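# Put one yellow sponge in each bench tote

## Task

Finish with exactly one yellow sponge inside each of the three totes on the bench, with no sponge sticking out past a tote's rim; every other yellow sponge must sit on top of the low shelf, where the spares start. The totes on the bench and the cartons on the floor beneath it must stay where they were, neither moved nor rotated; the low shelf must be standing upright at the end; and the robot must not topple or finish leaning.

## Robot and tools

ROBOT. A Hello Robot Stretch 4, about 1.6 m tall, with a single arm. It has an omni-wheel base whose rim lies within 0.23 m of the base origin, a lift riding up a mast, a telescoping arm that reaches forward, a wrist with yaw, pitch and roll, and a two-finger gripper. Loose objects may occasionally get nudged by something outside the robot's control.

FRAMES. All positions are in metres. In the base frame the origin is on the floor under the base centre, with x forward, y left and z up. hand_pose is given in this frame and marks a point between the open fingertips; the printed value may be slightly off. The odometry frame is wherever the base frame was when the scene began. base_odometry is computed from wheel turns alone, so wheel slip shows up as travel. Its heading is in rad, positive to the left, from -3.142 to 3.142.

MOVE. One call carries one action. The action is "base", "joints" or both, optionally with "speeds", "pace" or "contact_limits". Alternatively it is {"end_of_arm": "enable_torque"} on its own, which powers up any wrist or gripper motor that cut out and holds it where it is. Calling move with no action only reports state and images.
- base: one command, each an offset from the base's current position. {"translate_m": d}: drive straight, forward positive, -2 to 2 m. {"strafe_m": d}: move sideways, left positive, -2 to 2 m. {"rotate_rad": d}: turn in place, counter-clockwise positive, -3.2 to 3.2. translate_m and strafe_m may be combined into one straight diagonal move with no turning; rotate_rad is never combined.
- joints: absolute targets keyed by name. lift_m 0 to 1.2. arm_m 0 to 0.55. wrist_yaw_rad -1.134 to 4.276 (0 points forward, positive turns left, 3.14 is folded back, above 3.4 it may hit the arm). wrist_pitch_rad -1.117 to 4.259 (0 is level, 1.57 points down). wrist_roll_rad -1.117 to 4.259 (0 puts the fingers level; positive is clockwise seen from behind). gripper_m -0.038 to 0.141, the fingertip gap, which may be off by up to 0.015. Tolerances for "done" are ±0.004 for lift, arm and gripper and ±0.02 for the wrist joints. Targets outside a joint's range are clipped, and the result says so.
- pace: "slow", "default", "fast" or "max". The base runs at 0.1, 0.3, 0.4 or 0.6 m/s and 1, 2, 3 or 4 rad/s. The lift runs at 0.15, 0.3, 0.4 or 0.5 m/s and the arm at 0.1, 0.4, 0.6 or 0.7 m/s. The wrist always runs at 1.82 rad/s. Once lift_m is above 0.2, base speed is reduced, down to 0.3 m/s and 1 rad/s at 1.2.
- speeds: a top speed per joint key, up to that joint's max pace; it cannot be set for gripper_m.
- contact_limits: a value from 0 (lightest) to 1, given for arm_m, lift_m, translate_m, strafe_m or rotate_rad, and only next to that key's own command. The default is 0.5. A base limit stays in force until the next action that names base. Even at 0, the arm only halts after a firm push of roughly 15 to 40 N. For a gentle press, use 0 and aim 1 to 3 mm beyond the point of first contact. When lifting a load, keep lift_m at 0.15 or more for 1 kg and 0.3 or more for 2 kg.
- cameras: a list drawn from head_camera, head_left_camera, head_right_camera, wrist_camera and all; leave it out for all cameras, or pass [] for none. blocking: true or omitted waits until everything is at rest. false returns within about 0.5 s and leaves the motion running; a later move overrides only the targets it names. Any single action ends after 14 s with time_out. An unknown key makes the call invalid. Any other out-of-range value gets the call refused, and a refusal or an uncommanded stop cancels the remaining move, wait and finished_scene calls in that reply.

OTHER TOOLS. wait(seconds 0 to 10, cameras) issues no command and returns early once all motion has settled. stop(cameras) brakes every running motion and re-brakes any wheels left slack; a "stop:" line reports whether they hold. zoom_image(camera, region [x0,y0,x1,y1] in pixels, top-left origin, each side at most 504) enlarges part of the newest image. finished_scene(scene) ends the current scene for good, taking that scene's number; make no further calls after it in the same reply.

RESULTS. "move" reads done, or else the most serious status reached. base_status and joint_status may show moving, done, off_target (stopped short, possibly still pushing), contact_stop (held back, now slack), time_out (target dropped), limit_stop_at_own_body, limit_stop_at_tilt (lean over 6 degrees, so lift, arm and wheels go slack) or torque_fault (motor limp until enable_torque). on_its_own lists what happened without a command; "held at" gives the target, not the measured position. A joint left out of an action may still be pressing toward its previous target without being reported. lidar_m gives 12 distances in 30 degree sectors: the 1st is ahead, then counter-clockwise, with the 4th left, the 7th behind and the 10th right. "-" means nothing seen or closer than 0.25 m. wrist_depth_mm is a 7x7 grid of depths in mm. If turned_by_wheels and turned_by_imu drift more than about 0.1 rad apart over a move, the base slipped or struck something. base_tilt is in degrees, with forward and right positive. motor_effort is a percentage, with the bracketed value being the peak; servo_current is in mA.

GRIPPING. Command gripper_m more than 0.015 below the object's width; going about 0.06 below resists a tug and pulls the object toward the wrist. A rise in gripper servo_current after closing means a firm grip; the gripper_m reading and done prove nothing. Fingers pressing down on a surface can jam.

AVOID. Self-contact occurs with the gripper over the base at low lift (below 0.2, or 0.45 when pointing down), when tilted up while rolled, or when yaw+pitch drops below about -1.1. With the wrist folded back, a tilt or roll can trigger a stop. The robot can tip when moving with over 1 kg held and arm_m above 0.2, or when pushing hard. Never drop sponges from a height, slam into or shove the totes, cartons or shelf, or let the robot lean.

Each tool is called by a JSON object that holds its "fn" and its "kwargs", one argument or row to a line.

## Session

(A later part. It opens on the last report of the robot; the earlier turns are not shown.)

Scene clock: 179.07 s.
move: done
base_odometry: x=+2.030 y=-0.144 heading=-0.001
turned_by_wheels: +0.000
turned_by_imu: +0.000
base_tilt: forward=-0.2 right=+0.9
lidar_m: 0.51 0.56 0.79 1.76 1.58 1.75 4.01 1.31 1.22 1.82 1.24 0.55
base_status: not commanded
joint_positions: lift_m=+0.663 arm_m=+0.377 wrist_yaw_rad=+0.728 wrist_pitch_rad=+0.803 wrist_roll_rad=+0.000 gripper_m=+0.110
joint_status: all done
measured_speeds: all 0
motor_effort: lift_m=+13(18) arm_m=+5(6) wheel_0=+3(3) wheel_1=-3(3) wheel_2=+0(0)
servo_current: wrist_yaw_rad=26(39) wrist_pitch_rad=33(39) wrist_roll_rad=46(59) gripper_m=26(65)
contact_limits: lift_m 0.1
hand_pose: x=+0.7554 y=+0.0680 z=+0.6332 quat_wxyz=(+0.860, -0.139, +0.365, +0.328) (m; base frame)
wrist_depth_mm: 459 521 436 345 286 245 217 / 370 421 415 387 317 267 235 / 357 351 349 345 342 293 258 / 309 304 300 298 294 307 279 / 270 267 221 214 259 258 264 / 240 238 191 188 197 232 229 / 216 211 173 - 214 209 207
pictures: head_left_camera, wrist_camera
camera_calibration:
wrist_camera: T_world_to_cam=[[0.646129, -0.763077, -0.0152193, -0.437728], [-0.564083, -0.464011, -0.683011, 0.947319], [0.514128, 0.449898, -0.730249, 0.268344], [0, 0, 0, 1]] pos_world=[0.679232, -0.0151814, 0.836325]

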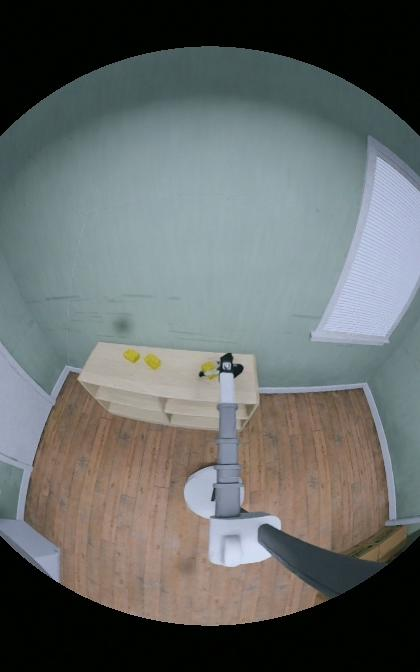

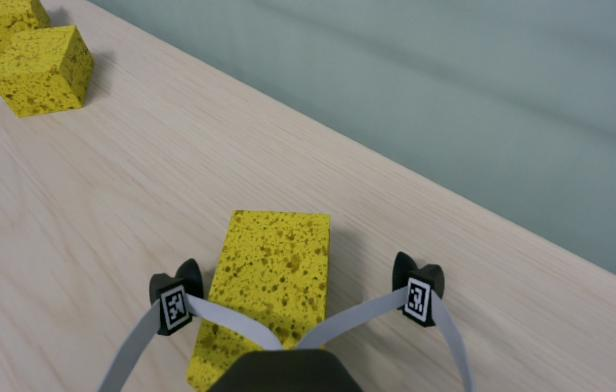

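{"fn": "move", "kwargs": {
  "base": {"strafe_m":0.011},
  "joints": {"arm_m":0.368},
  "pace": "slow",
  "cameras": []
}}

{"fn": "move", "kwargs": {
  "joints": {"lift_m":0.636},
  "pace": "slow",
  "contact_limits": {"lift_m":0.1},
  "cameras": ["wrist_camera","head_left_camera"]
}}

{"fn": "zoom_image", "kwargs": {
  "camera": "head_left_camera",
  "region": [170, 330, 270, 420]
}}

Scene clock: 192.67 s.
move: done
base_odometry: x=+2.030 y=-0.134 heading=-0.001
turned_by_wheels: +0.000
turned_by_imu: +0.000
base_tilt: forward=-0.2 right=+0.9
lidar_m: 0.52 0.54 0.78 1.74 1.56 1.75 4.02 1.32 1.24 1.84 1.24 0.55
base_status: done
joint_positions: lift_m=+0.662 arm_m=+0.368 wrist_yaw_rad=+0.728 wrist_pitch_rad=+0.803 wrist_roll_rad=+0.000 gripper_m=+0.110
joint_status: all done
measured_speeds: all 0
motor_effort: lift_m=+14(15) arm_m=-6(7) wheel_0=-4(11) wheel_1=+2(6) wheel_2=+0(1)
servo_current: wrist_yaw_rad=26(39) wrist_pitch_rad=26(39) wrist_roll_rad=52(52) gripper_m=46(78)
contact_limits: lift_m 0.1
hand_pose: x=+0.7467 y=+0.0680 z=+0.6331 quat_wxyz=(+0.860, -0.139, +0.365, +0.328) (m; base frame)
wrist_depth_mm: 455 525 469 359 296 253 225 / 368 421 418 402 329 274 242 / 357 355 353 345 345 304 260 / 307 304 303 298 296 306 287 / 271 268 266 211 258 258 258 / 240 238 195 187 213 231 230 / 218 210 210 - 214 208 208
pictures: none
No camera images: "cameras" was empty.

Scene clock: 193.70 s.
move: contact_stop
base_odometry: x=+2.030 y=-0.133 heading=-0.001
turned_by_wheels: +0.000
turned_by_imu: -0.010
base_tilt: forward=-0.2 right=+0.9
lidar_m: 0.52 0.54 0.79 1.74 1.57 1.73 4.02 1.32 1.23 1.82 1.25 0.55
base_status: not commanded
joint_positions: lift_m=+0.662 arm_m=+0.368 wrist_yaw_rad=+0.728 wrist_pitch_rad=+0.798 wrist_roll_rad=+0.000 gripper_m=+0.110
joint_status: lift_m contact_stop (moved +0.000 of -0.026)
measured_speeds: all 0
on_its_own: lift_m is slack since a contact_stop (your +0.636 is given up)
motor_effort: lift_m=+19(19) arm_m=+4(6) wheel_0=+1(6) wheel_1=+0(3) wheel_2=-1(8)
servo_current: wrist_yaw_rad=26(39) wrist_pitch_rad=33(39) wrist_roll_rad=59(59) gripper_m=46(65)
contact_limits: lift_m 0.1
hand_pose: x=+0.7473 y=+0.0688 z=+0.6341 quat_wxyz=(+0.861, -0.138, +0.363, +0.328) (m; base frame)
wrist_depth_mm: 462 530 439 357 293 251 223 / 375 427 418 397 325 271 240 / 362 357 351 351 347 301 260 / 310 307 304 300 297 307 286 / 273 270 260 211 260 259 256 / 241 239 193 187 197 231 230 / 218 211 178 - 214 206 208
pictures: head_left_camera, wrist_camera
camera_calibration:
wrist_camera: T_world_to_cam=[[0.646426, -0.762822, -0.015362, -0.432037], [-0.561263, -0.461791, -0.686828, 0.943943], [0.516833, 0.452606, -0.726658, 0.268266], [0, 0, 0, 1]] pos_world=[0.670432, -0.0150818, 0.836627]

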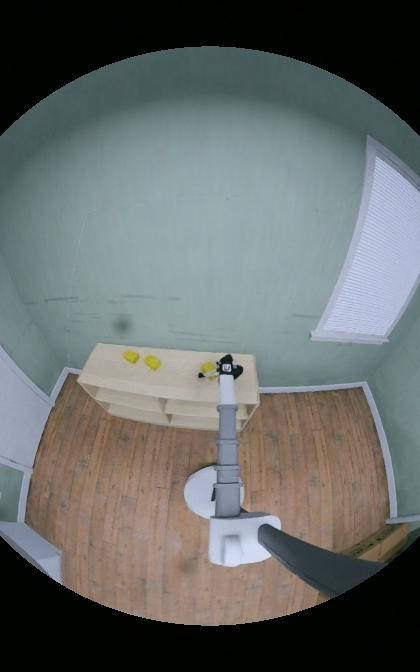

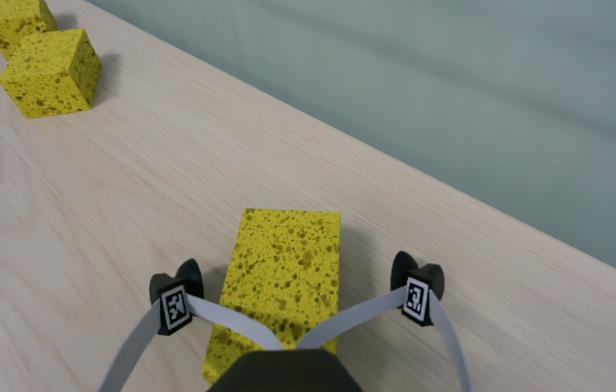

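Scaled by 5.040 from the camera's 420x672 image, which has a finer 600x960 frame.

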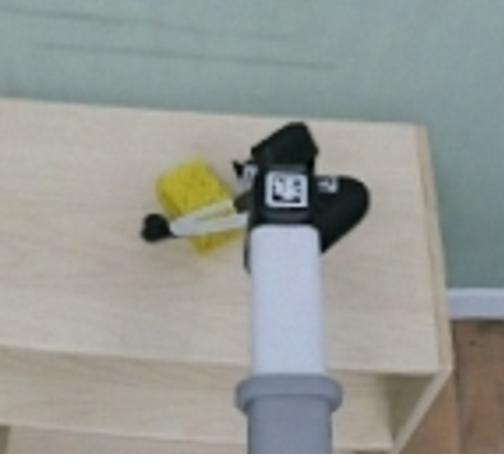

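{"fn": "move", "kwargs": {
  "joints": {"lift_m":0.667},
  "pace": "slow",
  "cameras": []
}}

{"fn": "move", "kwargs": {
  "joints": {"gripper_m":0.02},
  "cameras": ["wrist_camera","head_left_camera"]
}}

Scene clock: 203.17 s.
move: done
base_odometry: x=+2.030 y=-0.133 heading=-0.001
turned_by_wheels: +0.000
turned_by_imu: +0.000
base_tilt: forward=-0.3 right=+1.0
lidar_m: 0.50 0.55 0.77 1.75 1.54 1.71 4.05 1.31 1.25 1.85 1.25 0.55
base_status: not commanded
joint_positions: lift_m=+0.667 arm_m=+0.368 wrist_yaw_rad=+0.728 wrist_pitch_rad=+0.798 wrist_roll_rad=+0.000 gripper_m=+0.110
joint_status: all done
measured_speeds: all 0
motor_effort: lift_m=+23(23) arm_m=+3(4) wheel_0=+1(1) wheel_1=+0(0) wheel_2=-1(1)
servo_current: wrist_yaw_rad=33(33) wrist_pitch_rad=33(39) wrist_roll_rad=46(59) gripper_m=52(65)
hand_pose: x=+0.7473 y=+0.0688 z=+0.6385 quat_wxyz=(+0.861, -0.138, +0.363, +0.328) (m; base frame)
wrist_depth_mm: 459 525 466 362 297 251 224 / 375 424 421 402 327 273 242 / 359 355 353 347 349 303 260 / 310 309 304 301 297 310 287 / 273 270 260 213 263 260 259 / 245 237 193 190 195 232 232 / 220 210 209 - 215 208 210
pictures: none
No camera images: "cameras" was empty.

Scene clock: 204.90 s.
move: done
base_odometry: x=+2.030 y=-0.133 heading=-0.001
turned_by_wheels: +0.000
turned_by_imu: +0.000
base_tilt: forward=-0.1 right=+0.8
lidar_m: 0.51 0.53 0.77 1.75 1.57 1.71 4.04 1.33 1.23 1.84 1.23 0.55
base_status: not commanded
joint_positions: lift_m=+0.667 arm_m=+0.368 wrist_yaw_rad=+0.728 wrist_pitch_rad=+0.798 wrist_roll_rad=+0.000 gripper_m=+0.021
joint_status: all done
measured_speeds: all 0
motor_effort: lift_m=+23(23) arm_m=+4(4) wheel_0=+1(1) wheel_1=+0(0) wheel_2=-1(1)
servo_current: wrist_yaw_rad=26(33) wrist_pitch_rad=33(46) wrist_roll_rad=33(52) gripper_m=72(163)
hand_pose: x=+0.7473 y=+0.0688 z=+0.6385 quat_wxyz=(+0.861, -0.138, +0.363, +0.328) (m; base frame)
wrist_depth_mm: 455 521 455 359 294 251 223 / 375 421 418 397 329 274 241 / 362 355 351 343 343 300 260 / 309 306 304 300 298 306 287 / 272 271 263 201 260 260 259 / 243 241 182 179 183 233 231 / 220 209 212 168 216 204 210
pictures: head_left_camera, wrist_camera
camera_calibration:
wrist_camera: T_world_to_cam=[[0.646426, -0.762822, -0.015362, -0.43197], [-0.561263, -0.461791, -0.686828, 0.946965], [0.516833, 0.452606, -0.726658, 0.271463], [0, 0, 0, 1]] pos_world=[0.670432, -0.0150818, 0.841027]

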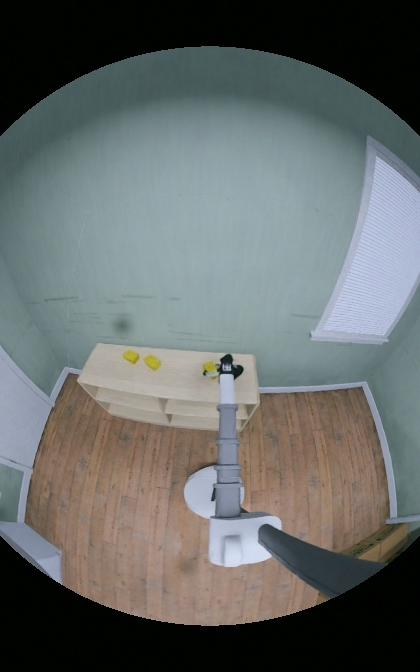

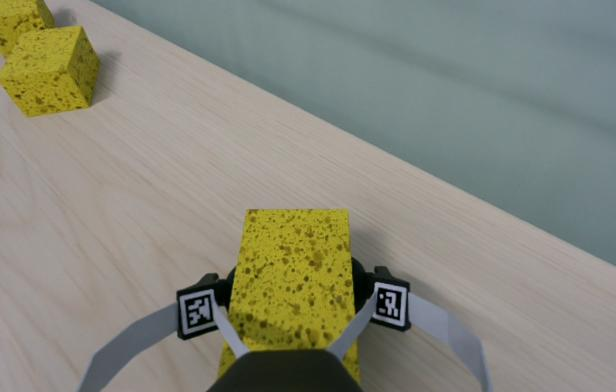

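Gripped. Squeeze a bit more and lift.

{"fn": "move", "kwargs": {
  "joints": {"gripper_m":0.0},
  "cameras": []
}}

{"fn": "move", "kwargs": {
  "joints": {"lift_m":0.8},
  "pace": "slow",
  "cameras": ["wrist_camera","head_camera"]
}}

Scene clock: 209.17 s.
move: done
base_odometry: x=+2.030 y=-0.133 heading=-0.001
turned_by_wheels: +0.000
turned_by_imu: +0.000
base_tilt: forward=-0.2 right=+0.9
lidar_m: 0.53 0.54 0.79 1.74 1.59 1.72 4.01 1.31 1.23 1.85 1.25 0.54
base_status: not commanded
joint_positions: lift_m=+0.667 arm_m=+0.368 wrist_yaw_rad=+0.728 wrist_pitch_rad=+0.798 wrist_roll_rad=+0.000 gripper_m=+0.001
joint_status: all done
measured_speeds: all 0
motor_effort: lift_m=+23(23) arm_m=+4(4) wheel_0=+1(1) wheel_1=+0(0) wheel_2=-1(1)
servo_current: wrist_yaw_rad=33(33) wrist_pitch_rad=39(39) wrist_roll_rad=33(52) gripper_m=104(202)
hand_pose: x=+0.7473 y=+0.0688 z=+0.6385 quat_wxyz=(+0.861, -0.138, +0.363, +0.328) (m; base frame)
wrist_depth_mm: 466 525 452 359 294 251 224 / 373 424 421 399 327 273 241 / 362 355 351 349 345 301 262 / 310 307 304 300 297 304 289 / 273 270 263 196 262 260 259 / 244 241 180 175 178 233 231 / 220 209 208 165 213 204 210
pictures: none
No camera images: "cameras" was empty.

Scene clock: 211.10 s.
move: done
base_odometry: x=+2.030 y=-0.133 heading=-0.001
turned_by_wheels: +0.000
turned_by_imu: +0.000
base_tilt: forward=-0.1 right=+0.9
lidar_m: 0.51 0.55 0.79 1.74 1.56 1.73 4.03 1.32 1.24 1.84 1.25 0.55
base_status: not commanded
joint_positions: lift_m=+0.800 arm_m=+0.368 wrist_yaw_rad=+0.728 wrist_pitch_rad=+0.798 wrist_roll_rad=+0.000 gripper_m=+0.001
joint_status: all done
measured_speeds: all 0
motor_effort: lift_m=+23(26) arm_m=+4(4) wheel_0=+1(1) wheel_1=+0(0) wheel_2=-1(1)
servo_current: wrist_yaw_rad=26(39) wrist_pitch_rad=33(39) wrist_roll_rad=39(52) gripper_m=85(117)
hand_pose: x=+0.7473 y=+0.0688 z=+0.7714 quat_wxyz=(+0.861, -0.138, +0.363, +0.328) (m; base frame)
wrist_depth_mm: 768 615 455 359 293 251 224 / 661 654 530 407 325 273 240 / 559 539 559 462 364 300 263 / 492 480 484 477 418 336 287 / 433 430 415 196 430 375 322 / 387 382 179 176 178 392 351 / 351 334 330 164 338 327 359
pictures: head_camera, wrist_camera
camera_calibration:
wrist_camera: T_world_to_cam=[[0.646426, -0.762822, -0.015362, -0.429926], [-0.561263, -0.461791, -0.686828, 1.03831], [0.516833, 0.452606, -0.726658, 0.368109], [0, 0, 0, 1]] pos_world=[0.670432, -0.0150818, 0.974027]

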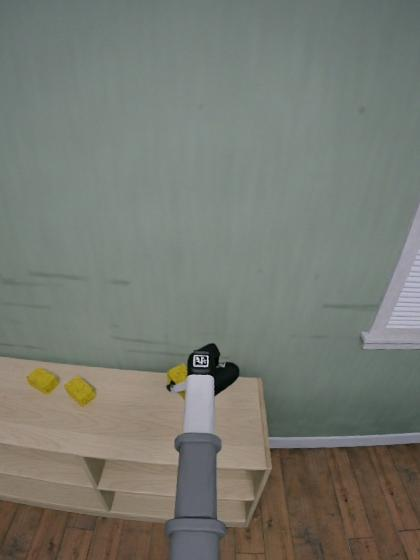

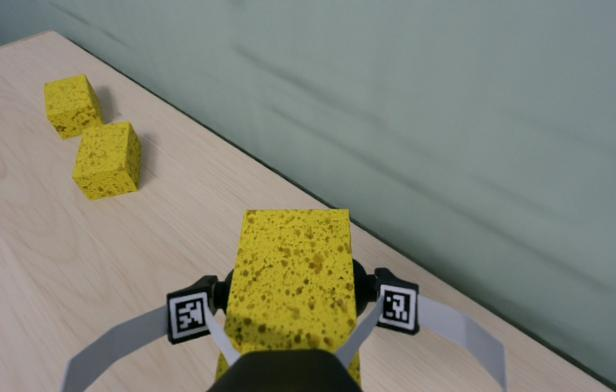

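{"fn": "move", "kwargs": {
  "base": {"translate_m":-0.5},
  "pace": "slow",
  "cameras": []
}}

{"fn": "move", "kwargs": {
  "base": {"translate_m":-1.15,"strafe_m":0.1},
  "joints": {"arm_m":0.05,"wrist_yaw_rad":0.0},
  "cameras": []
}}

{"fn": "move", "kwargs": {
  "base": {"rotate_rad":-1.571},
  "pace": "slow",
  "cameras": []
}}

{"fn": "move", "kwargs": {
  "joints": {"lift_m":1.2}
}}

Scene clock: 226.13 s.
move: done
base_odometry: x=+1.530 y=-0.133 heading=-0.001
turned_by_wheels: +0.000
turned_by_imu: +0.001
base_tilt: forward=-0.2 right=+0.8
lidar_m: 0.99 1.08 1.81 1.77 1.28 1.74 3.31 1.30 0.97 1.27 1.91 1.46
base_status: done
joint_positions: lift_m=+0.800 arm_m=+0.368 wrist_yaw_rad=+0.728 wrist_pitch_rad=+0.798 wrist_roll_rad=+0.000 gripper_m=+0.001
joint_status: not commanded
measured_speeds: all 0
motor_effort: lift_m=+23(23) arm_m=+4(4) wheel_0=-2(10) wheel_1=-1(7) wheel_2=+5(9)
servo_current: wrist_yaw_rad=33(39) wrist_pitch_rad=26(39) wrist_roll_rad=46(52) gripper_m=85(130)
hand_pose: x=+0.7473 y=+0.0688 z=+0.7714 quat_wxyz=(+0.861, -0.138, +0.363, +0.328) (m; base frame)
wrist_depth_mm: 1464 917 820 759 759 715 634 / 1537 1182 1098 661 654 634 634 / 1537 1499 1025 768 559 544 535 / 1336 1366 1281 842 831 480 466 / 1182 1182 1138 196 732 723 439 / 1078 1060 180 175 178 654 654 / 960 904 891 165 878 820 591
pictures: none
No camera images: "cameras" was empty.

Scene clock: 231.47 s.
move: done
base_odometry: x=+0.380 y=-0.032 heading=-0.001
turned_by_wheels: +0.000
turned_by_imu: +0.000
base_tilt: forward=-0.2 right=+0.8
lidar_m: 2.14 2.27 1.13 1.08 1.16 1.60 2.00 2.08 1.03 0.99 1.02 2.62
base_status: done
joint_positions: lift_m=+0.800 arm_m=+0.050 wrist_yaw_rad=+0.002 wrist_pitch_rad=+0.798 wrist_roll_rad=+0.000 gripper_m=+0.001
joint_status: all done
measured_speeds: all 0
motor_effort: lift_m=+22(23) arm_m=-5(9) wheel_0=-4(11) wheel_1=-2(8) wheel_2=+1(13)
servo_current: wrist_yaw_rad=33(104) wrist_pitch_rad=26(39) wrist_roll_rad=33(59) gripper_m=111(124)
hand_pose: x=+0.4225 y=-0.0870 z=+0.7715 quat_wxyz=(+0.921, +0.000, +0.389, +0.001) (m; base frame)
wrist_depth_mm: - - - - - - - / 1983 1863 1863 1863 1808 1756 1708 / 1576 1576 1537 1499 1537 1499 1464 / 1336 1336 1336 1308 1336 1281 1255 / 1205 1229 1138 195 1138 1118 1138 / 1060 1060 180 175 178 1008 1008 / 960 904 904 165 931 904 904
pictures: none
No camera images: "cameras" was empty.

Scene clock: 234.33 s.
move: done
base_odometry: x=+0.380 y=-0.032 heading=-1.571
turned_by_wheels: -1.570
turned_by_imu: -1.548
base_tilt: forward=-0.1 right=+0.8
lidar_m: 0.98 1.04 2.60 2.16 2.28 1.12 1.07 1.15 2.33 2.00 2.09 1.02
base_status: done
joint_positions: lift_m=+0.800 arm_m=+0.050 wrist_yaw_rad=+0.002 wrist_pitch_rad=+0.798 wrist_roll_rad=+0.000 gripper_m=+0.001
joint_status: not commanded
measured_speeds: all 0
motor_effort: lift_m=+22(22) arm_m=-6(6) wheel_0=+4(10) wheel_1=+2(8) wheel_2=+3(9)
servo_current: wrist_yaw_rad=33(39) wrist_pitch_rad=26(46) wrist_roll_rad=52(59) gripper_m=85(124)
hand_pose: x=+0.4225 y=-0.0870 z=+0.7715 quat_wxyz=(+0.921, +0.000, +0.389, +0.001) (m; base frame)
wrist_depth_mm: - 1537 1537 1537 1464 1464 - / 1756 1430 1366 1397 1336 1366 1618 / 1182 1182 1098 1366 1078 - - / 1060 1160 1060 1160 1078 1255 - / 1182 1182 1138 196 1138 1098 1118 / 1060 1060 180 175 178 1060 1008 / 960 917 917 165 946 891 904
pictures: none
No camera images: "cameras" was empty.

Scene clock: 236.93 s.
move: done
base_odometry: x=+0.380 y=-0.032 heading=-1.571
turned_by_wheels: +0.000
turned_by_imu: +0.000
base_tilt: forward=-0.2 right=+0.9
lidar_m: 0.99 1.06 2.63 2.16 2.27 1.11 1.09 1.17 2.33 2.00 2.07 1.02
base_status: not commanded
joint_positions: lift_m=+1.200 arm_m=+0.050 wrist_yaw_rad=+0.002 wrist_pitch_rad=+0.798 wrist_roll_rad=+0.000 gripper_m=+0.001
joint_status: all done
measured_speeds: all 0
motor_effort: lift_m=+22(26) arm_m=-6(6) wheel_0=+4(5) wheel_1=+2(2) wheel_2=+3(3)
servo_current: wrist_yaw_rad=33(39) wrist_pitch_rad=26(39) wrist_roll_rad=52(59) gripper_m=78(124)
hand_pose: x=+0.4225 y=-0.0870 z=+1.1715 quat_wxyz=(+0.921, +0.000, +0.389, +0.001) (m; base frame)
wrist_depth_mm: - - - - - - - / - - - - - - - / - - 1808 1863 1808 1808 - / 1983 1537 1537 1499 1863 - 1756 / 1618 1366 1336 196 1336 - 1537 / 1537 1537 179 175 178 1430 1499 / 1366 1281 1281 165 1336 1308 1308
pictures: head_camera, head_left_camera, head_right_camera, wrist_camera
camera_calibration:
wrist_camera: T_world_to_cam=[[-0.023258, -0.999611, -0.0154151, -0.070182], [-0.726285, 0.0274904, -0.686844, 1.17112], [0.687, -0.00477889, -0.726641, 0.785439], [0, 0, 0, 1]] pos_world=[0.309336, -0.0985957, 1.37403]

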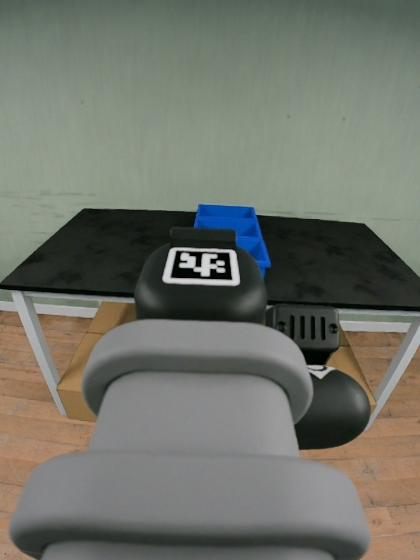

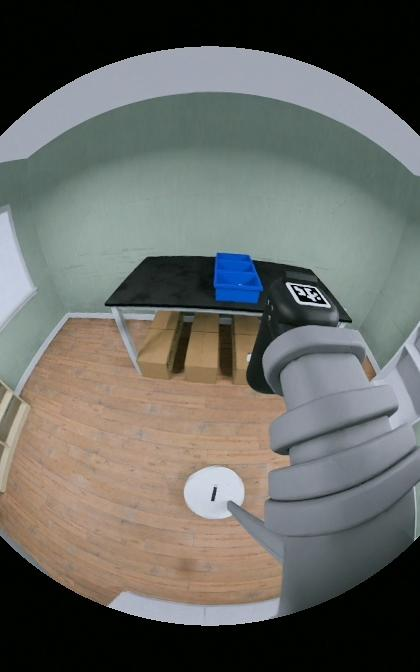

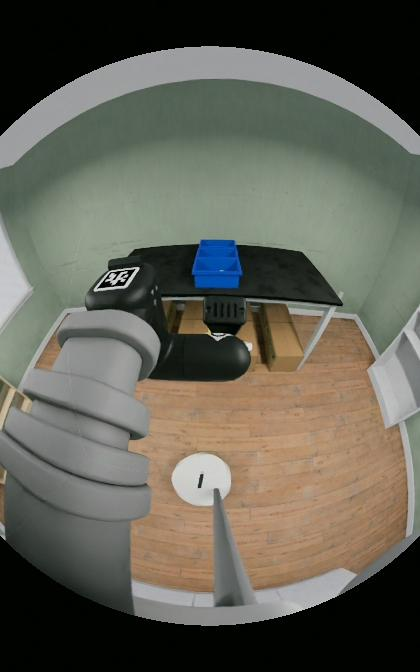

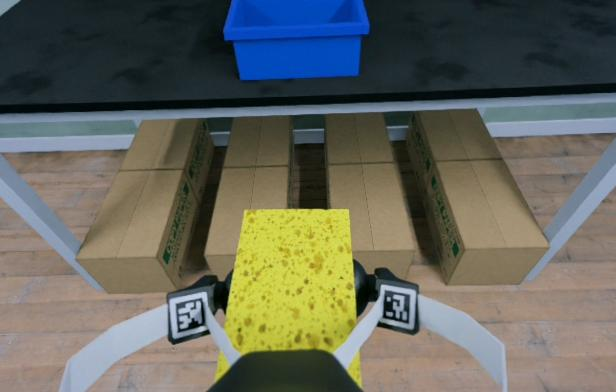

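{"fn": "move", "kwargs": {
  "base": {"translate_m":0.58},
  "pace": "slow",
  "cameras": []
}}

{"fn": "move", "kwargs": {
  "joints": {"arm_m":0.4},
  "pace": "slow"
}}

Scene clock: 249.27 s.
move: done
base_odometry: x=+0.380 y=-0.612 heading=-1.571
turned_by_wheels: +0.000
turned_by_imu: +0.000
base_tilt: forward=-0.1 right=+0.8
lidar_m: 0.41 0.44 0.61 2.17 2.28 1.72 1.69 1.76 2.36 1.98 0.58 0.43
base_status: done
joint_positions: lift_m=+1.200 arm_m=+0.050 wrist_yaw_rad=+0.002 wrist_pitch_rad=+0.798 wrist_roll_rad=+0.000 gripper_m=+0.001
joint_status: not commanded
measured_speeds: all 0
motor_effort: lift_m=+22(23) arm_m=-6(6) wheel_0=+3(10) wheel_1=+2(6) wheel_2=-4(9)
servo_current: wrist_yaw_rad=26(39) wrist_pitch_rad=33(39) wrist_roll_rad=33(59) gripper_m=98(117)
hand_pose: x=+0.4225 y=-0.0870 z=+1.1715 quat_wxyz=(+0.921, +0.000, +0.389, +0.001) (m; base frame)
wrist_depth_mm: - - - - - - - / - - 676 - 661 768 768 / 741 723 530 521 627 683 676 / 627 627 504 211 473 603 591 / 554 549 206 196 421 525 521 / 496 484 179 175 177 480 469 / 442 427 433 164 439 421 433
pictures: none
No camera images: "cameras" was empty.

Scene clock: 254.03 s.
move: done
base_odometry: x=+0.380 y=-0.612 heading=-1.571
turned_by_wheels: +0.000
turned_by_imu: +0.000
base_tilt: forward=-0.2 right=+0.9
lidar_m: 0.40 0.43 0.62 2.16 2.27 1.71 1.68 1.77 2.40 1.98 0.59 0.43
base_status: not commanded
joint_positions: lift_m=+1.200 arm_m=+0.400 wrist_yaw_rad=+0.002 wrist_pitch_rad=+0.798 wrist_roll_rad=+0.000 gripper_m=+0.001
joint_status: all done
measured_speeds: all 0
motor_effort: lift_m=+22(23) arm_m=+6(9) wheel_0=+3(3) wheel_1=+2(2) wheel_2=-4(5)
servo_current: wrist_yaw_rad=33(39) wrist_pitch_rad=33(39) wrist_roll_rad=52(52) gripper_m=85(124)
hand_pose: x=+0.7723 y=-0.0870 z=+1.1715 quat_wxyz=(+0.921, +0.000, +0.389, +0.001) (m; base frame)
wrist_depth_mm: - - - - - - - / - - - - 768 778 768 / 732 723 699 - - 691 668 / 627 627 585 603 603 597 591 / 549 549 384 196 413 525 517 / 488 488 180 175 176 469 469 / 445 319 373 165 424 309 424
pictures: head_camera, head_left_camera, head_right_camera, wrist_camera
camera_calibration:
wrist_camera: T_world_to_cam=[[-0.023258, -0.999611, -0.0154151, -0.0620487], [-0.726285, 0.0274904, -0.686844, 1.4251], [0.687, -0.00477889, -0.726641, 0.545195], [0, 0, 0, 1]] pos_world=[0.659036, -0.0985957, 1.37403]

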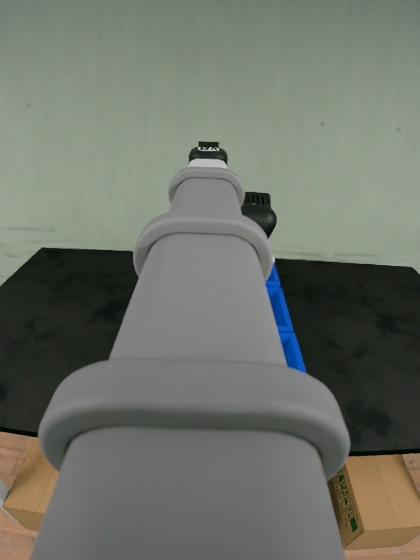

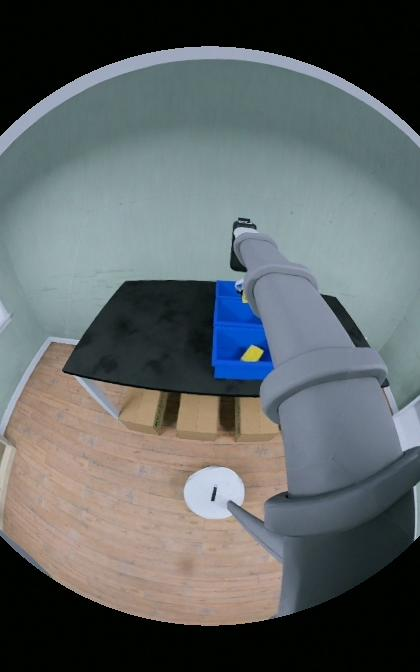

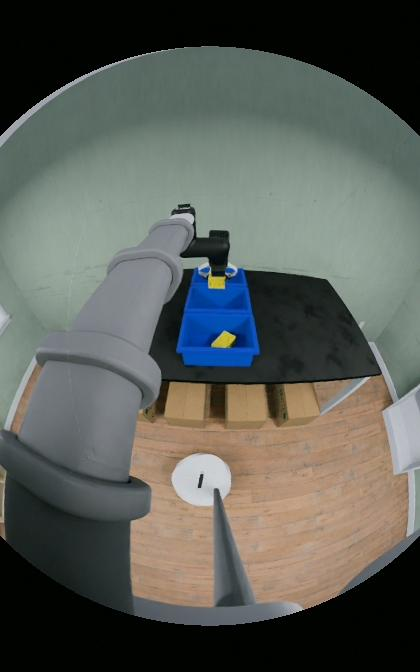

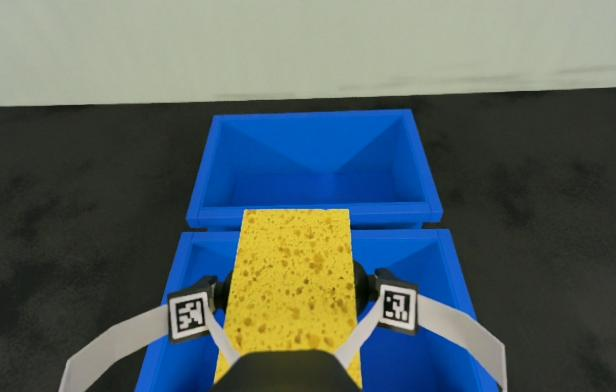

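{"fn": "move", "kwargs": {
  "base": {"translate_m":0.12,"strafe_m":-0.028},
  "pace": "slow",
  "contact_limits": {"translate_m":0.1},
  "cameras": []
}}

{"fn": "move", "kwargs": {
  "joints": {"arm_m":0.548,"wrist_pitch_rad":0.73},
  "pace": "slow"
}}

Scene clock: 287.63 s.
move: done
base_odometry: x=+0.352 y=-0.731 heading=-1.571
turned_by_wheels: +0.000
turned_by_imu: +0.000
base_tilt: forward=-0.2 right=+0.8
lidar_m: 0.29 0.31 0.45 2.20 2.28 1.87 1.80 1.90 2.03 1.97 0.42 0.30
base_status: done
joint_positions: lift_m=+1.200 arm_m=+0.400 wrist_yaw_rad=+0.002 wrist_pitch_rad=+0.798 wrist_roll_rad=+0.000 gripper_m=+0.001
joint_status: not commanded
measured_speeds: all 0
motor_effort: lift_m=+22(22) arm_m=+6(6) wheel_0=+4(10) wheel_1=+1(6) wheel_2=-3(9)
servo_current: wrist_yaw_rad=33(39) wrist_pitch_rad=26(39) wrist_roll_rad=46(52) gripper_m=78(137)
contact_limits: translate_m 0.1
hand_pose: x=+0.7723 y=-0.0870 z=+1.1715 quat_wxyz=(+0.921, +0.000, +0.389, +0.001) (m; base frame)
wrist_depth_mm: - - - - - - - / - - - - - - - / 699 699 699 691 668 668 676 / 627 627 480 211 - 597 597 / 554 535 480 195 - 521 525 / 492 466 179 175 176 480 469 / 445 173 165 164 336 309 427
pictures: none
No camera images: "cameras" was empty.

Scene clock: 290.40 s.
move: done
base_odometry: x=+0.352 y=-0.731 heading=-1.571
turned_by_wheels: +0.000
turned_by_imu: +0.000
base_tilt: forward=-0.2 right=+0.8
lidar_m: 0.28 0.31 0.45 2.20 2.29 1.87 1.79 1.89 2.02 1.98 0.42 0.31
base_status: not commanded
joint_positions: lift_m=+1.200 arm_m=+0.548 wrist_yaw_rad=+0.002 wrist_pitch_rad=+0.737 wrist_roll_rad=+0.000 gripper_m=+0.001
joint_status: all done
measured_speeds: all 0
motor_effort: lift_m=+22(23) arm_m=+5(8) wheel_0=+4(4) wheel_1=+1(1) wheel_2=-3(3)
servo_current: wrist_yaw_rad=33(39) wrist_pitch_rad=39(104) wrist_roll_rad=39(59) gripper_m=91(124)
contact_limits: translate_m 0.1
hand_pose: x=+0.9325 y=-0.0870 z=+1.1842 quat_wxyz=(+0.933, +0.000, +0.360, +0.001) (m; base frame)
wrist_depth_mm: 418 418 413 415 418 418 415 / 466 466 462 462 462 469 466 / 517 521 508 512 512 512 517 / - - - - - - - / 585 585 564 196 564 544 549 / 512 512 179 175 178 508 484 / 462 330 418 165 - 329 436
pictures: head_camera, head_left_camera, head_right_camera, wrist_camera
camera_calibration:
wrist_camera: T_world_to_cam=[[-0.0223409, -0.999608, -0.0168803, -0.05724], [-0.682933, 0.0275901, -0.72996, 1.56086], [0.730139, -0.0047799, -0.683282, 0.352768], [0, 0, 0, 1]] pos_world=[0.807116, -0.0985957, 1.37944]

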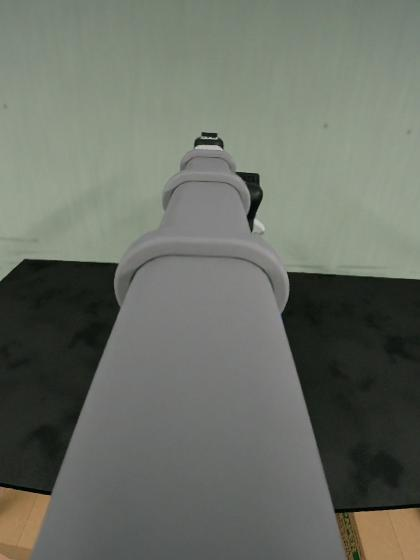

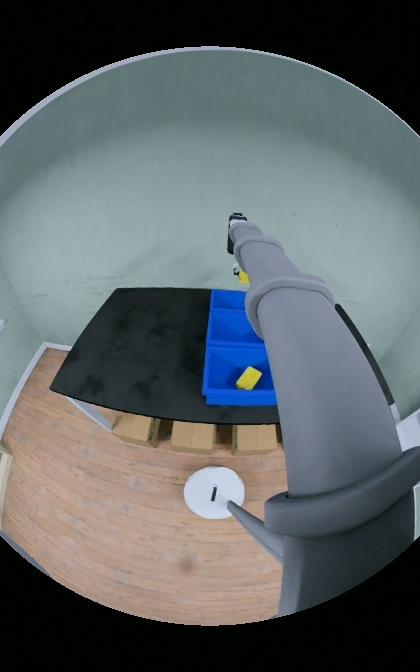

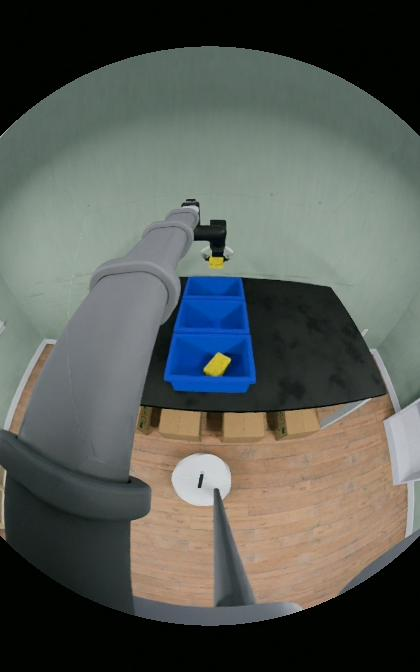

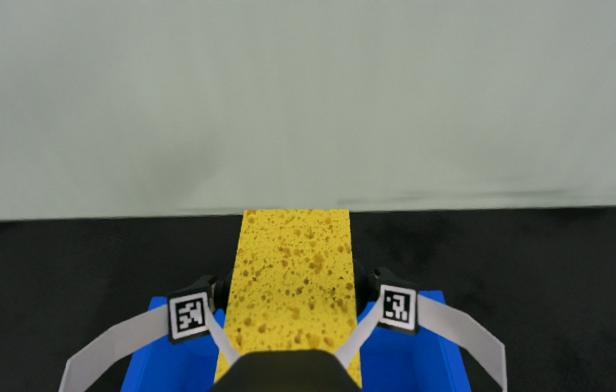

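{"fn": "move", "kwargs": {
  "joints": {"wrist_pitch_rad":0.9},
  "cameras": []
}}

{"fn": "move", "kwargs": {
  "joints": {"lift_m":1.04},
  "pace": "slow",
  "contact_limits": {"lift_m":0.1}
}}

{"fn": "zoom_image", "kwargs": {
  "camera": "head_right_camera",
  "region": [150, 220, 290, 330]
}}

Scene clock: 300.80 s.
move: done
base_odometry: x=+0.352 y=-0.731 heading=-1.571
turned_by_wheels: +0.000
turned_by_imu: +0.000
base_tilt: forward=-0.1 right=+0.9
lidar_m: 0.27 0.32 0.45 2.21 2.29 1.87 1.81 1.90 2.05 1.96 0.43 0.30
base_status: not commanded
joint_positions: lift_m=+1.200 arm_m=+0.548 wrist_yaw_rad=+0.002 wrist_pitch_rad=+0.897 wrist_roll_rad=+0.000 gripper_m=+0.001
joint_status: all done
measured_speeds: all 0
motor_effort: lift_m=+23(23) arm_m=+6(6) wheel_0=+4(4) wheel_1=+1(1) wheel_2=-3(3)
servo_current: wrist_yaw_rad=26(39) wrist_pitch_rad=26(65) wrist_roll_rad=52(59) gripper_m=85(104)
contact_limits: translate_m 0.1
hand_pose: x=+0.8988 y=-0.0871 z=+1.1525 quat_wxyz=(+0.901, +0.000, +0.434, +0.001) (m; base frame)
wrist_depth_mm: 449 452 452 452 452 452 452 / 504 500 517 508 504 504 504 / - - - 603 603 591 580 / 574 559 559 549 554 544 539 / 508 496 375 196 379 492 488 / 462 364 180 175 177 442 445 / 427 314 402 164 - 298 404
pictures: none
No camera images: "cameras" was empty.

Scene clock: 302.90 s.
move: done
base_odometry: x=+0.352 y=-0.731 heading=-1.571
turned_by_wheels: +0.000
turned_by_imu: +0.000
base_tilt: forward=-0.2 right=+0.9
lidar_m: 0.29 0.32 0.43 2.20 2.27 1.85 1.80 1.89 2.05 1.98 0.42 0.30
base_status: not commanded
joint_positions: lift_m=+1.040 arm_m=+0.548 wrist_yaw_rad=+0.002 wrist_pitch_rad=+0.897 wrist_roll_rad=+0.000 gripper_m=+0.001
joint_status: all done
measured_speeds: all 0
motor_effort: lift_m=+16(22) arm_m=+6(6) wheel_0=+4(4) wheel_1=+1(1) wheel_2=-3(3)
servo_current: wrist_yaw_rad=33(39) wrist_pitch_rad=33(46) wrist_roll_rad=33(52) gripper_m=85(111)
contact_limits: lift_m 0.1; translate_m 0.1
hand_pose: x=+0.8988 y=-0.0871 z=+0.9930 quat_wxyz=(+0.901, +0.000, +0.434, +0.001) (m; base frame)
wrist_depth_mm: 452 452 452 449 445 455 452 / 469 462 455 466 455 442 439 / 389 264 255 256 257 236 384 / 229 297 310 298 312 236 340 / 217 309 310 196 312 238 185 / 216 278 180 175 176 210 175 / 206 256 257 165 260 246 168
pictures: head_camera, head_left_camera, head_right_camera, wrist_camera
camera_calibration:
wrist_camera: T_world_to_cam=[[-0.0246343, -0.999615, -0.0127503, -0.0633215], [-0.790868, 0.0272882, -0.611378, 1.37754], [0.61149, -0.00497703, -0.791236, 0.460559], [0, 0, 0, 1]] pos_world=[0.806268, -0.0985956, 1.2058]

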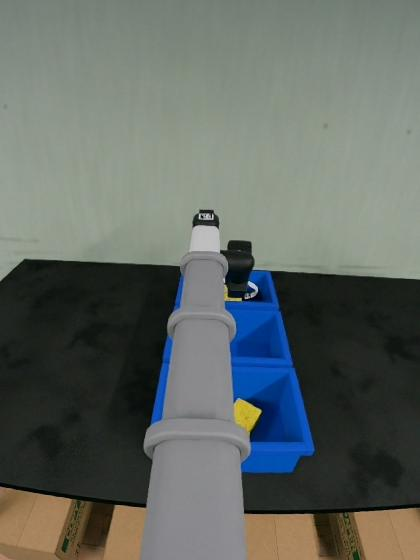

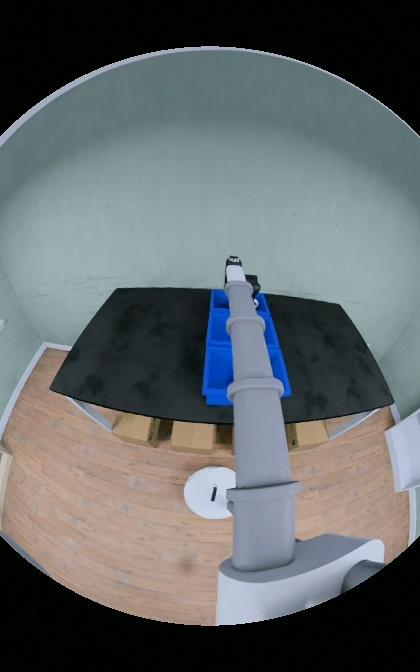

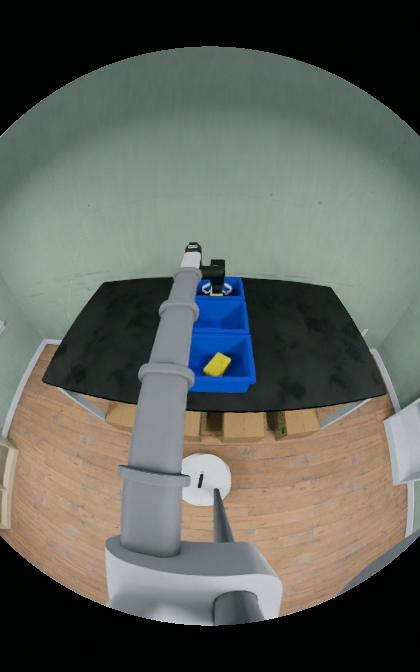

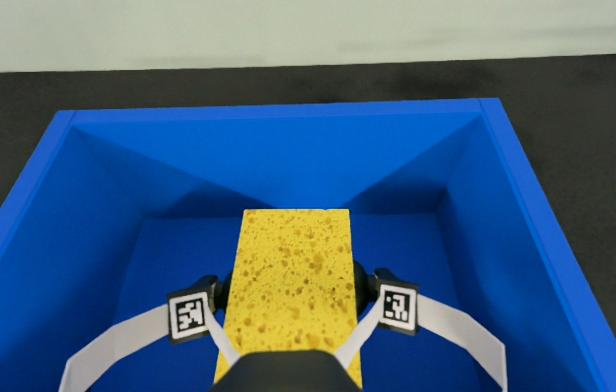

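Scaled by 3.600 from the camera's 420x672 image, which has a finer 600x960 frame.

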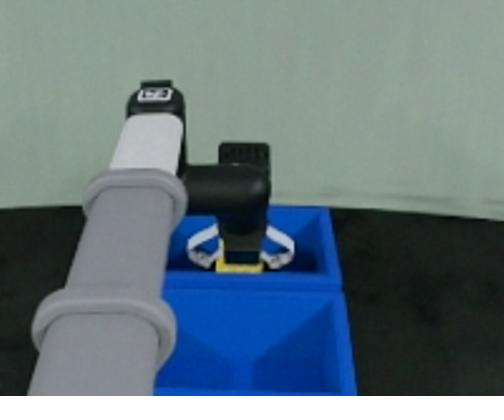

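{"fn": "move", "kwargs": {
  "joints": {"lift_m":1.015},
  "speeds": {"lift_m":0.05},
  "contact_limits": {"lift_m":0.05},
  "cameras": ["wrist_camera","head_right_camera"]
}}

{"fn": "zoom_image", "kwargs": {
  "camera": "head_right_camera",
  "region": [150, 220, 290, 330]
}}

Scene clock: 311.93 s.
move: done
base_odometry: x=+0.352 y=-0.731 heading=-1.571
turned_by_wheels: +0.000
turned_by_imu: +0.000
base_tilt: forward=-0.2 right=+0.9
lidar_m: 0.28 0.29 0.43 2.22 2.28 1.85 1.78 1.90 2.03 1.97 0.42 0.30
base_status: not commanded
joint_positions: lift_m=+1.015 arm_m=+0.548 wrist_yaw_rad=+0.002 wrist_pitch_rad=+0.898 wrist_roll_rad=+0.000 gripper_m=+0.001
joint_status: all done
measured_speeds: all 0
motor_effort: lift_m=+16(18) arm_m=+6(6) wheel_0=+4(4) wheel_1=+1(1) wheel_2=-3(3)
servo_current: wrist_yaw_rad=33(39) wrist_pitch_rad=26(39) wrist_roll_rad=39(52) gripper_m=111(124)
contact_limits: lift_m 0.05; translate_m 0.1
hand_pose: x=+0.8988 y=-0.0871 z=+0.9680 quat_wxyz=(+0.901, +0.000, +0.434, +0.001) (m; base frame)
wrist_depth_mm: 455 452 449 449 445 436 442 / 430 436 427 233 231 225 394 / 220 255 256 256 257 236 340 / 217 297 309 300 300 236 173 / 216 286 285 196 283 239 174 / 216 263 179 175 178 210 175 / 206 235 234 164 238 229 168
pictures: head_right_camera, wrist_camera
camera_calibration:
wrist_camera: T_world_to_cam=[[-0.0246343, -0.999615, -0.0127503, -0.0636402], [-0.790868, 0.0272882, -0.611378, 1.36226], [0.61149, -0.00497703, -0.791236, 0.440778], [0, 0, 0, 1]] pos_world=[0.806268, -0.0985956, 1.1808]

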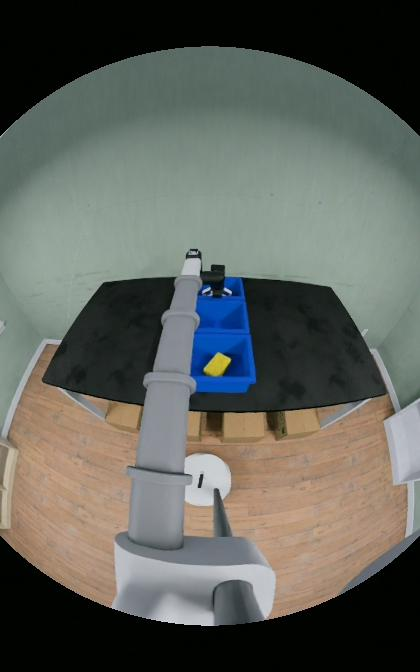

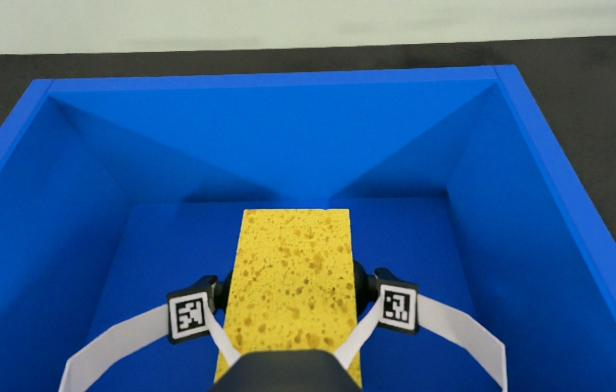

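Scaled by 3.600 from the camera's 420x672 image, which has a finer 600x960 frame.

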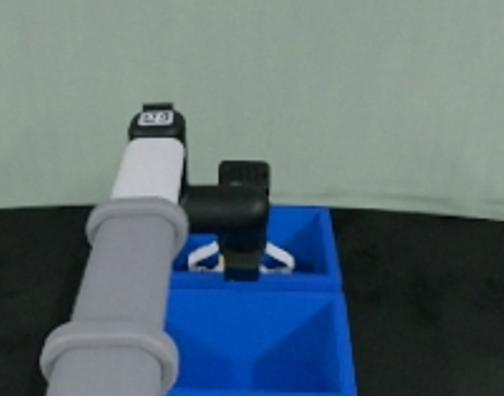

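{"fn": "move", "kwargs": {
  "joints": {"gripper_m":0.05},
  "pace": "slow",
  "cameras": ["wrist_camera"]
}}

{"fn": "move", "kwargs": {
  "joints": {"gripper_m":0.1},
  "pace": "slow",
  "cameras": ["wrist_camera"]
}}

{"fn": "move", "kwargs": {
  "joints": {"lift_m":1.2},
  "pace": "slow",
  "cameras": ["wrist_camera","head_right_camera"]
}}

Scene clock: 321.90 s.
move: done
base_odometry: x=+0.352 y=-0.731 heading=-1.571
turned_by_wheels: +0.000
turned_by_imu: +0.000
base_tilt: forward=-0.1 right=+0.9
lidar_m: 0.29 0.31 0.46 2.21 2.30 1.85 1.80 1.90 2.04 1.97 0.41 0.32
base_status: not commanded
joint_positions: lift_m=+1.015 arm_m=+0.548 wrist_yaw_rad=+0.002 wrist_pitch_rad=+0.898 wrist_roll_rad=+0.000 gripper_m=+0.050
joint_status: all done
measured_speeds: all 0
motor_effort: lift_m=+16(16) arm_m=+6(6) wheel_0=+4(4) wheel_1=+1(1) wheel_2=-3(3)
servo_current: wrist_yaw_rad=33(39) wrist_pitch_rad=26(39) wrist_roll_rad=46(59) gripper_m=20(91)
contact_limits: lift_m 0.05; translate_m 0.1
hand_pose: x=+0.8988 y=-0.0871 z=+0.9680 quat_wxyz=(+0.901, +0.000, +0.434, +0.001) (m; base frame)
wrist_depth_mm: 452 449 452 452 449 439 439 / 427 439 430 232 232 225 399 / 219 255 256 255 256 236 342 / 218 296 307 298 301 236 174 / 216 286 287 208 283 238 174 / 216 265 187 186 188 240 176 / 215 238 236 - 238 213 168
pictures: wrist_camera
camera_calibration:
wrist_camera: T_world_to_cam=[[-0.0246343, -0.999615, -0.0127503, -0.0636402], [-0.790868, 0.0272882, -0.611378, 1.36226], [0.61149, -0.00497703, -0.791236, 0.440778], [0, 0, 0, 1]] pos_world=[0.806268, -0.0985956, 1.1808]

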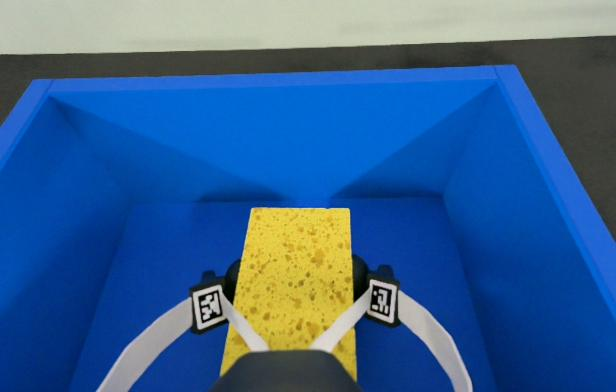

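Scene clock: 324.13 s.
move: done
base_odometry: x=+0.352 y=-0.731 heading=-1.571
turned_by_wheels: +0.000
turned_by_imu: +0.000
base_tilt: forward=-0.1 right=+0.9
lidar_m: 0.29 0.30 0.46 2.20 2.31 1.85 1.79 1.91 2.03 1.96 0.41 0.30
base_status: not commanded
joint_positions: lift_m=+1.015 arm_m=+0.548 wrist_yaw_rad=+0.002 wrist_pitch_rad=+0.898 wrist_roll_rad=+0.000 gripper_m=+0.100
joint_status: all done
measured_speeds: all 0
motor_effort: lift_m=+16(16) arm_m=+5(6) wheel_0=+4(4) wheel_1=+1(1) wheel_2=-3(3)
servo_current: wrist_yaw_rad=33(39) wrist_pitch_rad=33(39) wrist_roll_rad=39(59) gripper_m=26(91)
contact_limits: lift_m 0.05; translate_m 0.1
hand_pose: x=+0.8988 y=-0.0871 z=+0.9680 quat_wxyz=(+0.901, +0.000, +0.434, +0.001) (m; base frame)
wrist_depth_mm: 452 452 449 452 449 436 445 / 430 436 430 232 233 225 394 / 219 254 255 256 256 234 342 / 217 297 307 304 301 236 173 / 217 286 290 236 282 239 174 / 216 264 198 215 192 240 176 / 216 235 241 - 241 211 169
pictures: wrist_camera
camera_calibration:
wrist_camera: T_world_to_cam=[[-0.0246343, -0.999615, -0.0127503, -0.0636402], [-0.790868, 0.0272882, -0.611378, 1.36226], [0.61149, -0.00497703, -0.791236, 0.440778], [0, 0, 0, 1]] pos_world=[0.806268, -0.0985956, 1.1808]

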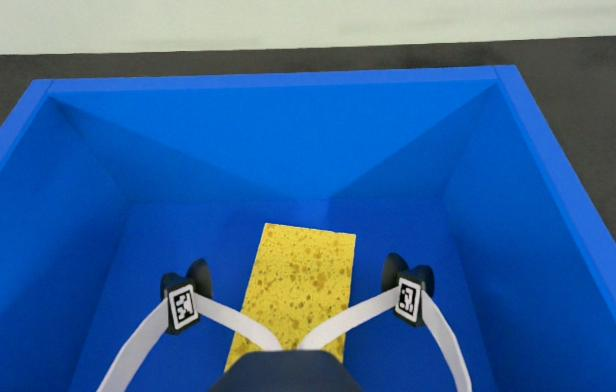

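Scene clock: 326.40 s.
move: done
base_odometry: x=+0.352 y=-0.731 heading=-1.571
turned_by_wheels: +0.000
turned_by_imu: +0.000
base_tilt: forward=-0.1 right=+0.9
lidar_m: 0.29 0.31 0.43 2.21 2.30 1.86 1.81 1.89 2.04 1.98 0.43 0.31
base_status: not commanded
joint_positions: lift_m=+1.200 arm_m=+0.548 wrist_yaw_rad=+0.002 wrist_pitch_rad=+0.898 wrist_roll_rad=+0.000 gripper_m=+0.100
joint_status: all done
measured_speeds: all 0
motor_effort: lift_m=+23(25) arm_m=+5(6) wheel_0=+4(4) wheel_1=+1(1) wheel_2=-3(3)
servo_current: wrist_yaw_rad=33(39) wrist_pitch_rad=39(46) wrist_roll_rad=33(59) gripper_m=52(65)
contact_limits: translate_m 0.1
hand_pose: x=+0.8988 y=-0.0871 z=+1.1525 quat_wxyz=(+0.901, +0.000, +0.434, +0.001) (m; base frame)
wrist_depth_mm: 452 452 449 452 449 452 449 / 504 500 517 508 500 504 512 / - - - 597 591 591 585 / 569 569 549 554 549 544 535 / 512 500 392 399 379 484 488 / 462 364 198 449 190 442 445 / 424 336 415 - 418 309 407
pictures: head_right_camera, wrist_camera
camera_calibration:
wrist_camera: T_world_to_cam=[[-0.0246343, -0.999615, -0.0127503, -0.0612878], [-0.790868, 0.0272882, -0.611378, 1.47506], [0.61149, -0.00497703, -0.791236, 0.586761], [0, 0, 0, 1]] pos_world=[0.806268, -0.0985956, 1.3653]

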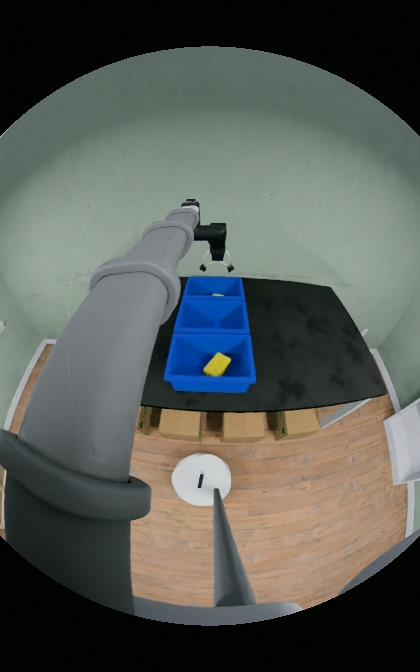

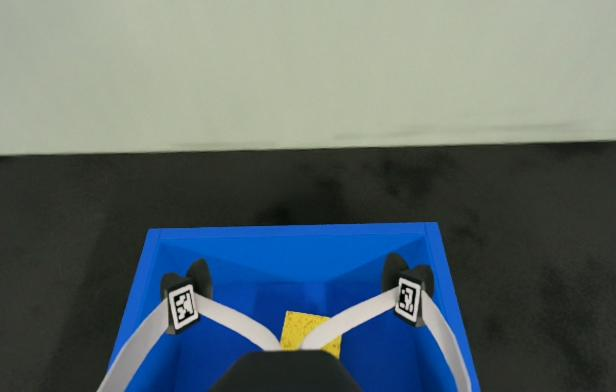

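{"fn": "move", "kwargs": {
  "base": {"translate_m":-0.12},
  "pace": "slow",
  "cameras": ["wrist_camera"]
}}

Scene clock: 332.67 s.
move: done
base_odometry: x=+0.352 y=-0.611 heading=-1.571
turned_by_wheels: +0.000
turned_by_imu: +0.000
base_tilt: forward=-0.1 right=+0.9
lidar_m: 0.40 0.44 0.63 2.18 2.31 1.73 1.67 1.77 2.35 1.97 0.59 0.44
base_status: done
joint_positions: lift_m=+1.200 arm_m=+0.548 wrist_yaw_rad=+0.002 wrist_pitch_rad=+0.898 wrist_roll_rad=+0.000 gripper_m=+0.100
joint_status: not commanded
measured_speeds: all 0
motor_effort: lift_m=+23(23) arm_m=+5(6) wheel_0=-3(11) wheel_1=-2(7) wheel_2=+3(9)
servo_current: wrist_yaw_rad=26(39) wrist_pitch_rad=33(46) wrist_roll_rad=39(52) gripper_m=33(65)
hand_pose: x=+0.8988 y=-0.0871 z=+1.1525 quat_wxyz=(+0.901, +0.000, +0.434, +0.001) (m; base frame)
wrist_depth_mm: - - - - - - - / - - - - - 647 661 / 634 634 640 640 621 609 597 / 564 554 525 539 530 544 535 / 508 488 492 462 480 488 480 / 466 445 191 - 187 449 442 / 424 320 336 - 330 404 404
pictures: wrist_camera
camera_calibration:
wrist_camera: T_world_to_cam=[[-0.0246343, -0.999615, -0.0127503, -0.0612878], [-0.790868, 0.0272882, -0.611378, 1.47506], [0.61149, -0.00497703, -0.791236, 0.586761], [0, 0, 0, 1]] pos_world=[0.806268, -0.0985956, 1.3653]

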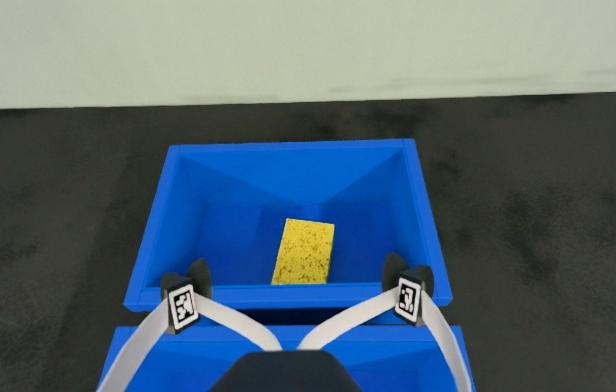

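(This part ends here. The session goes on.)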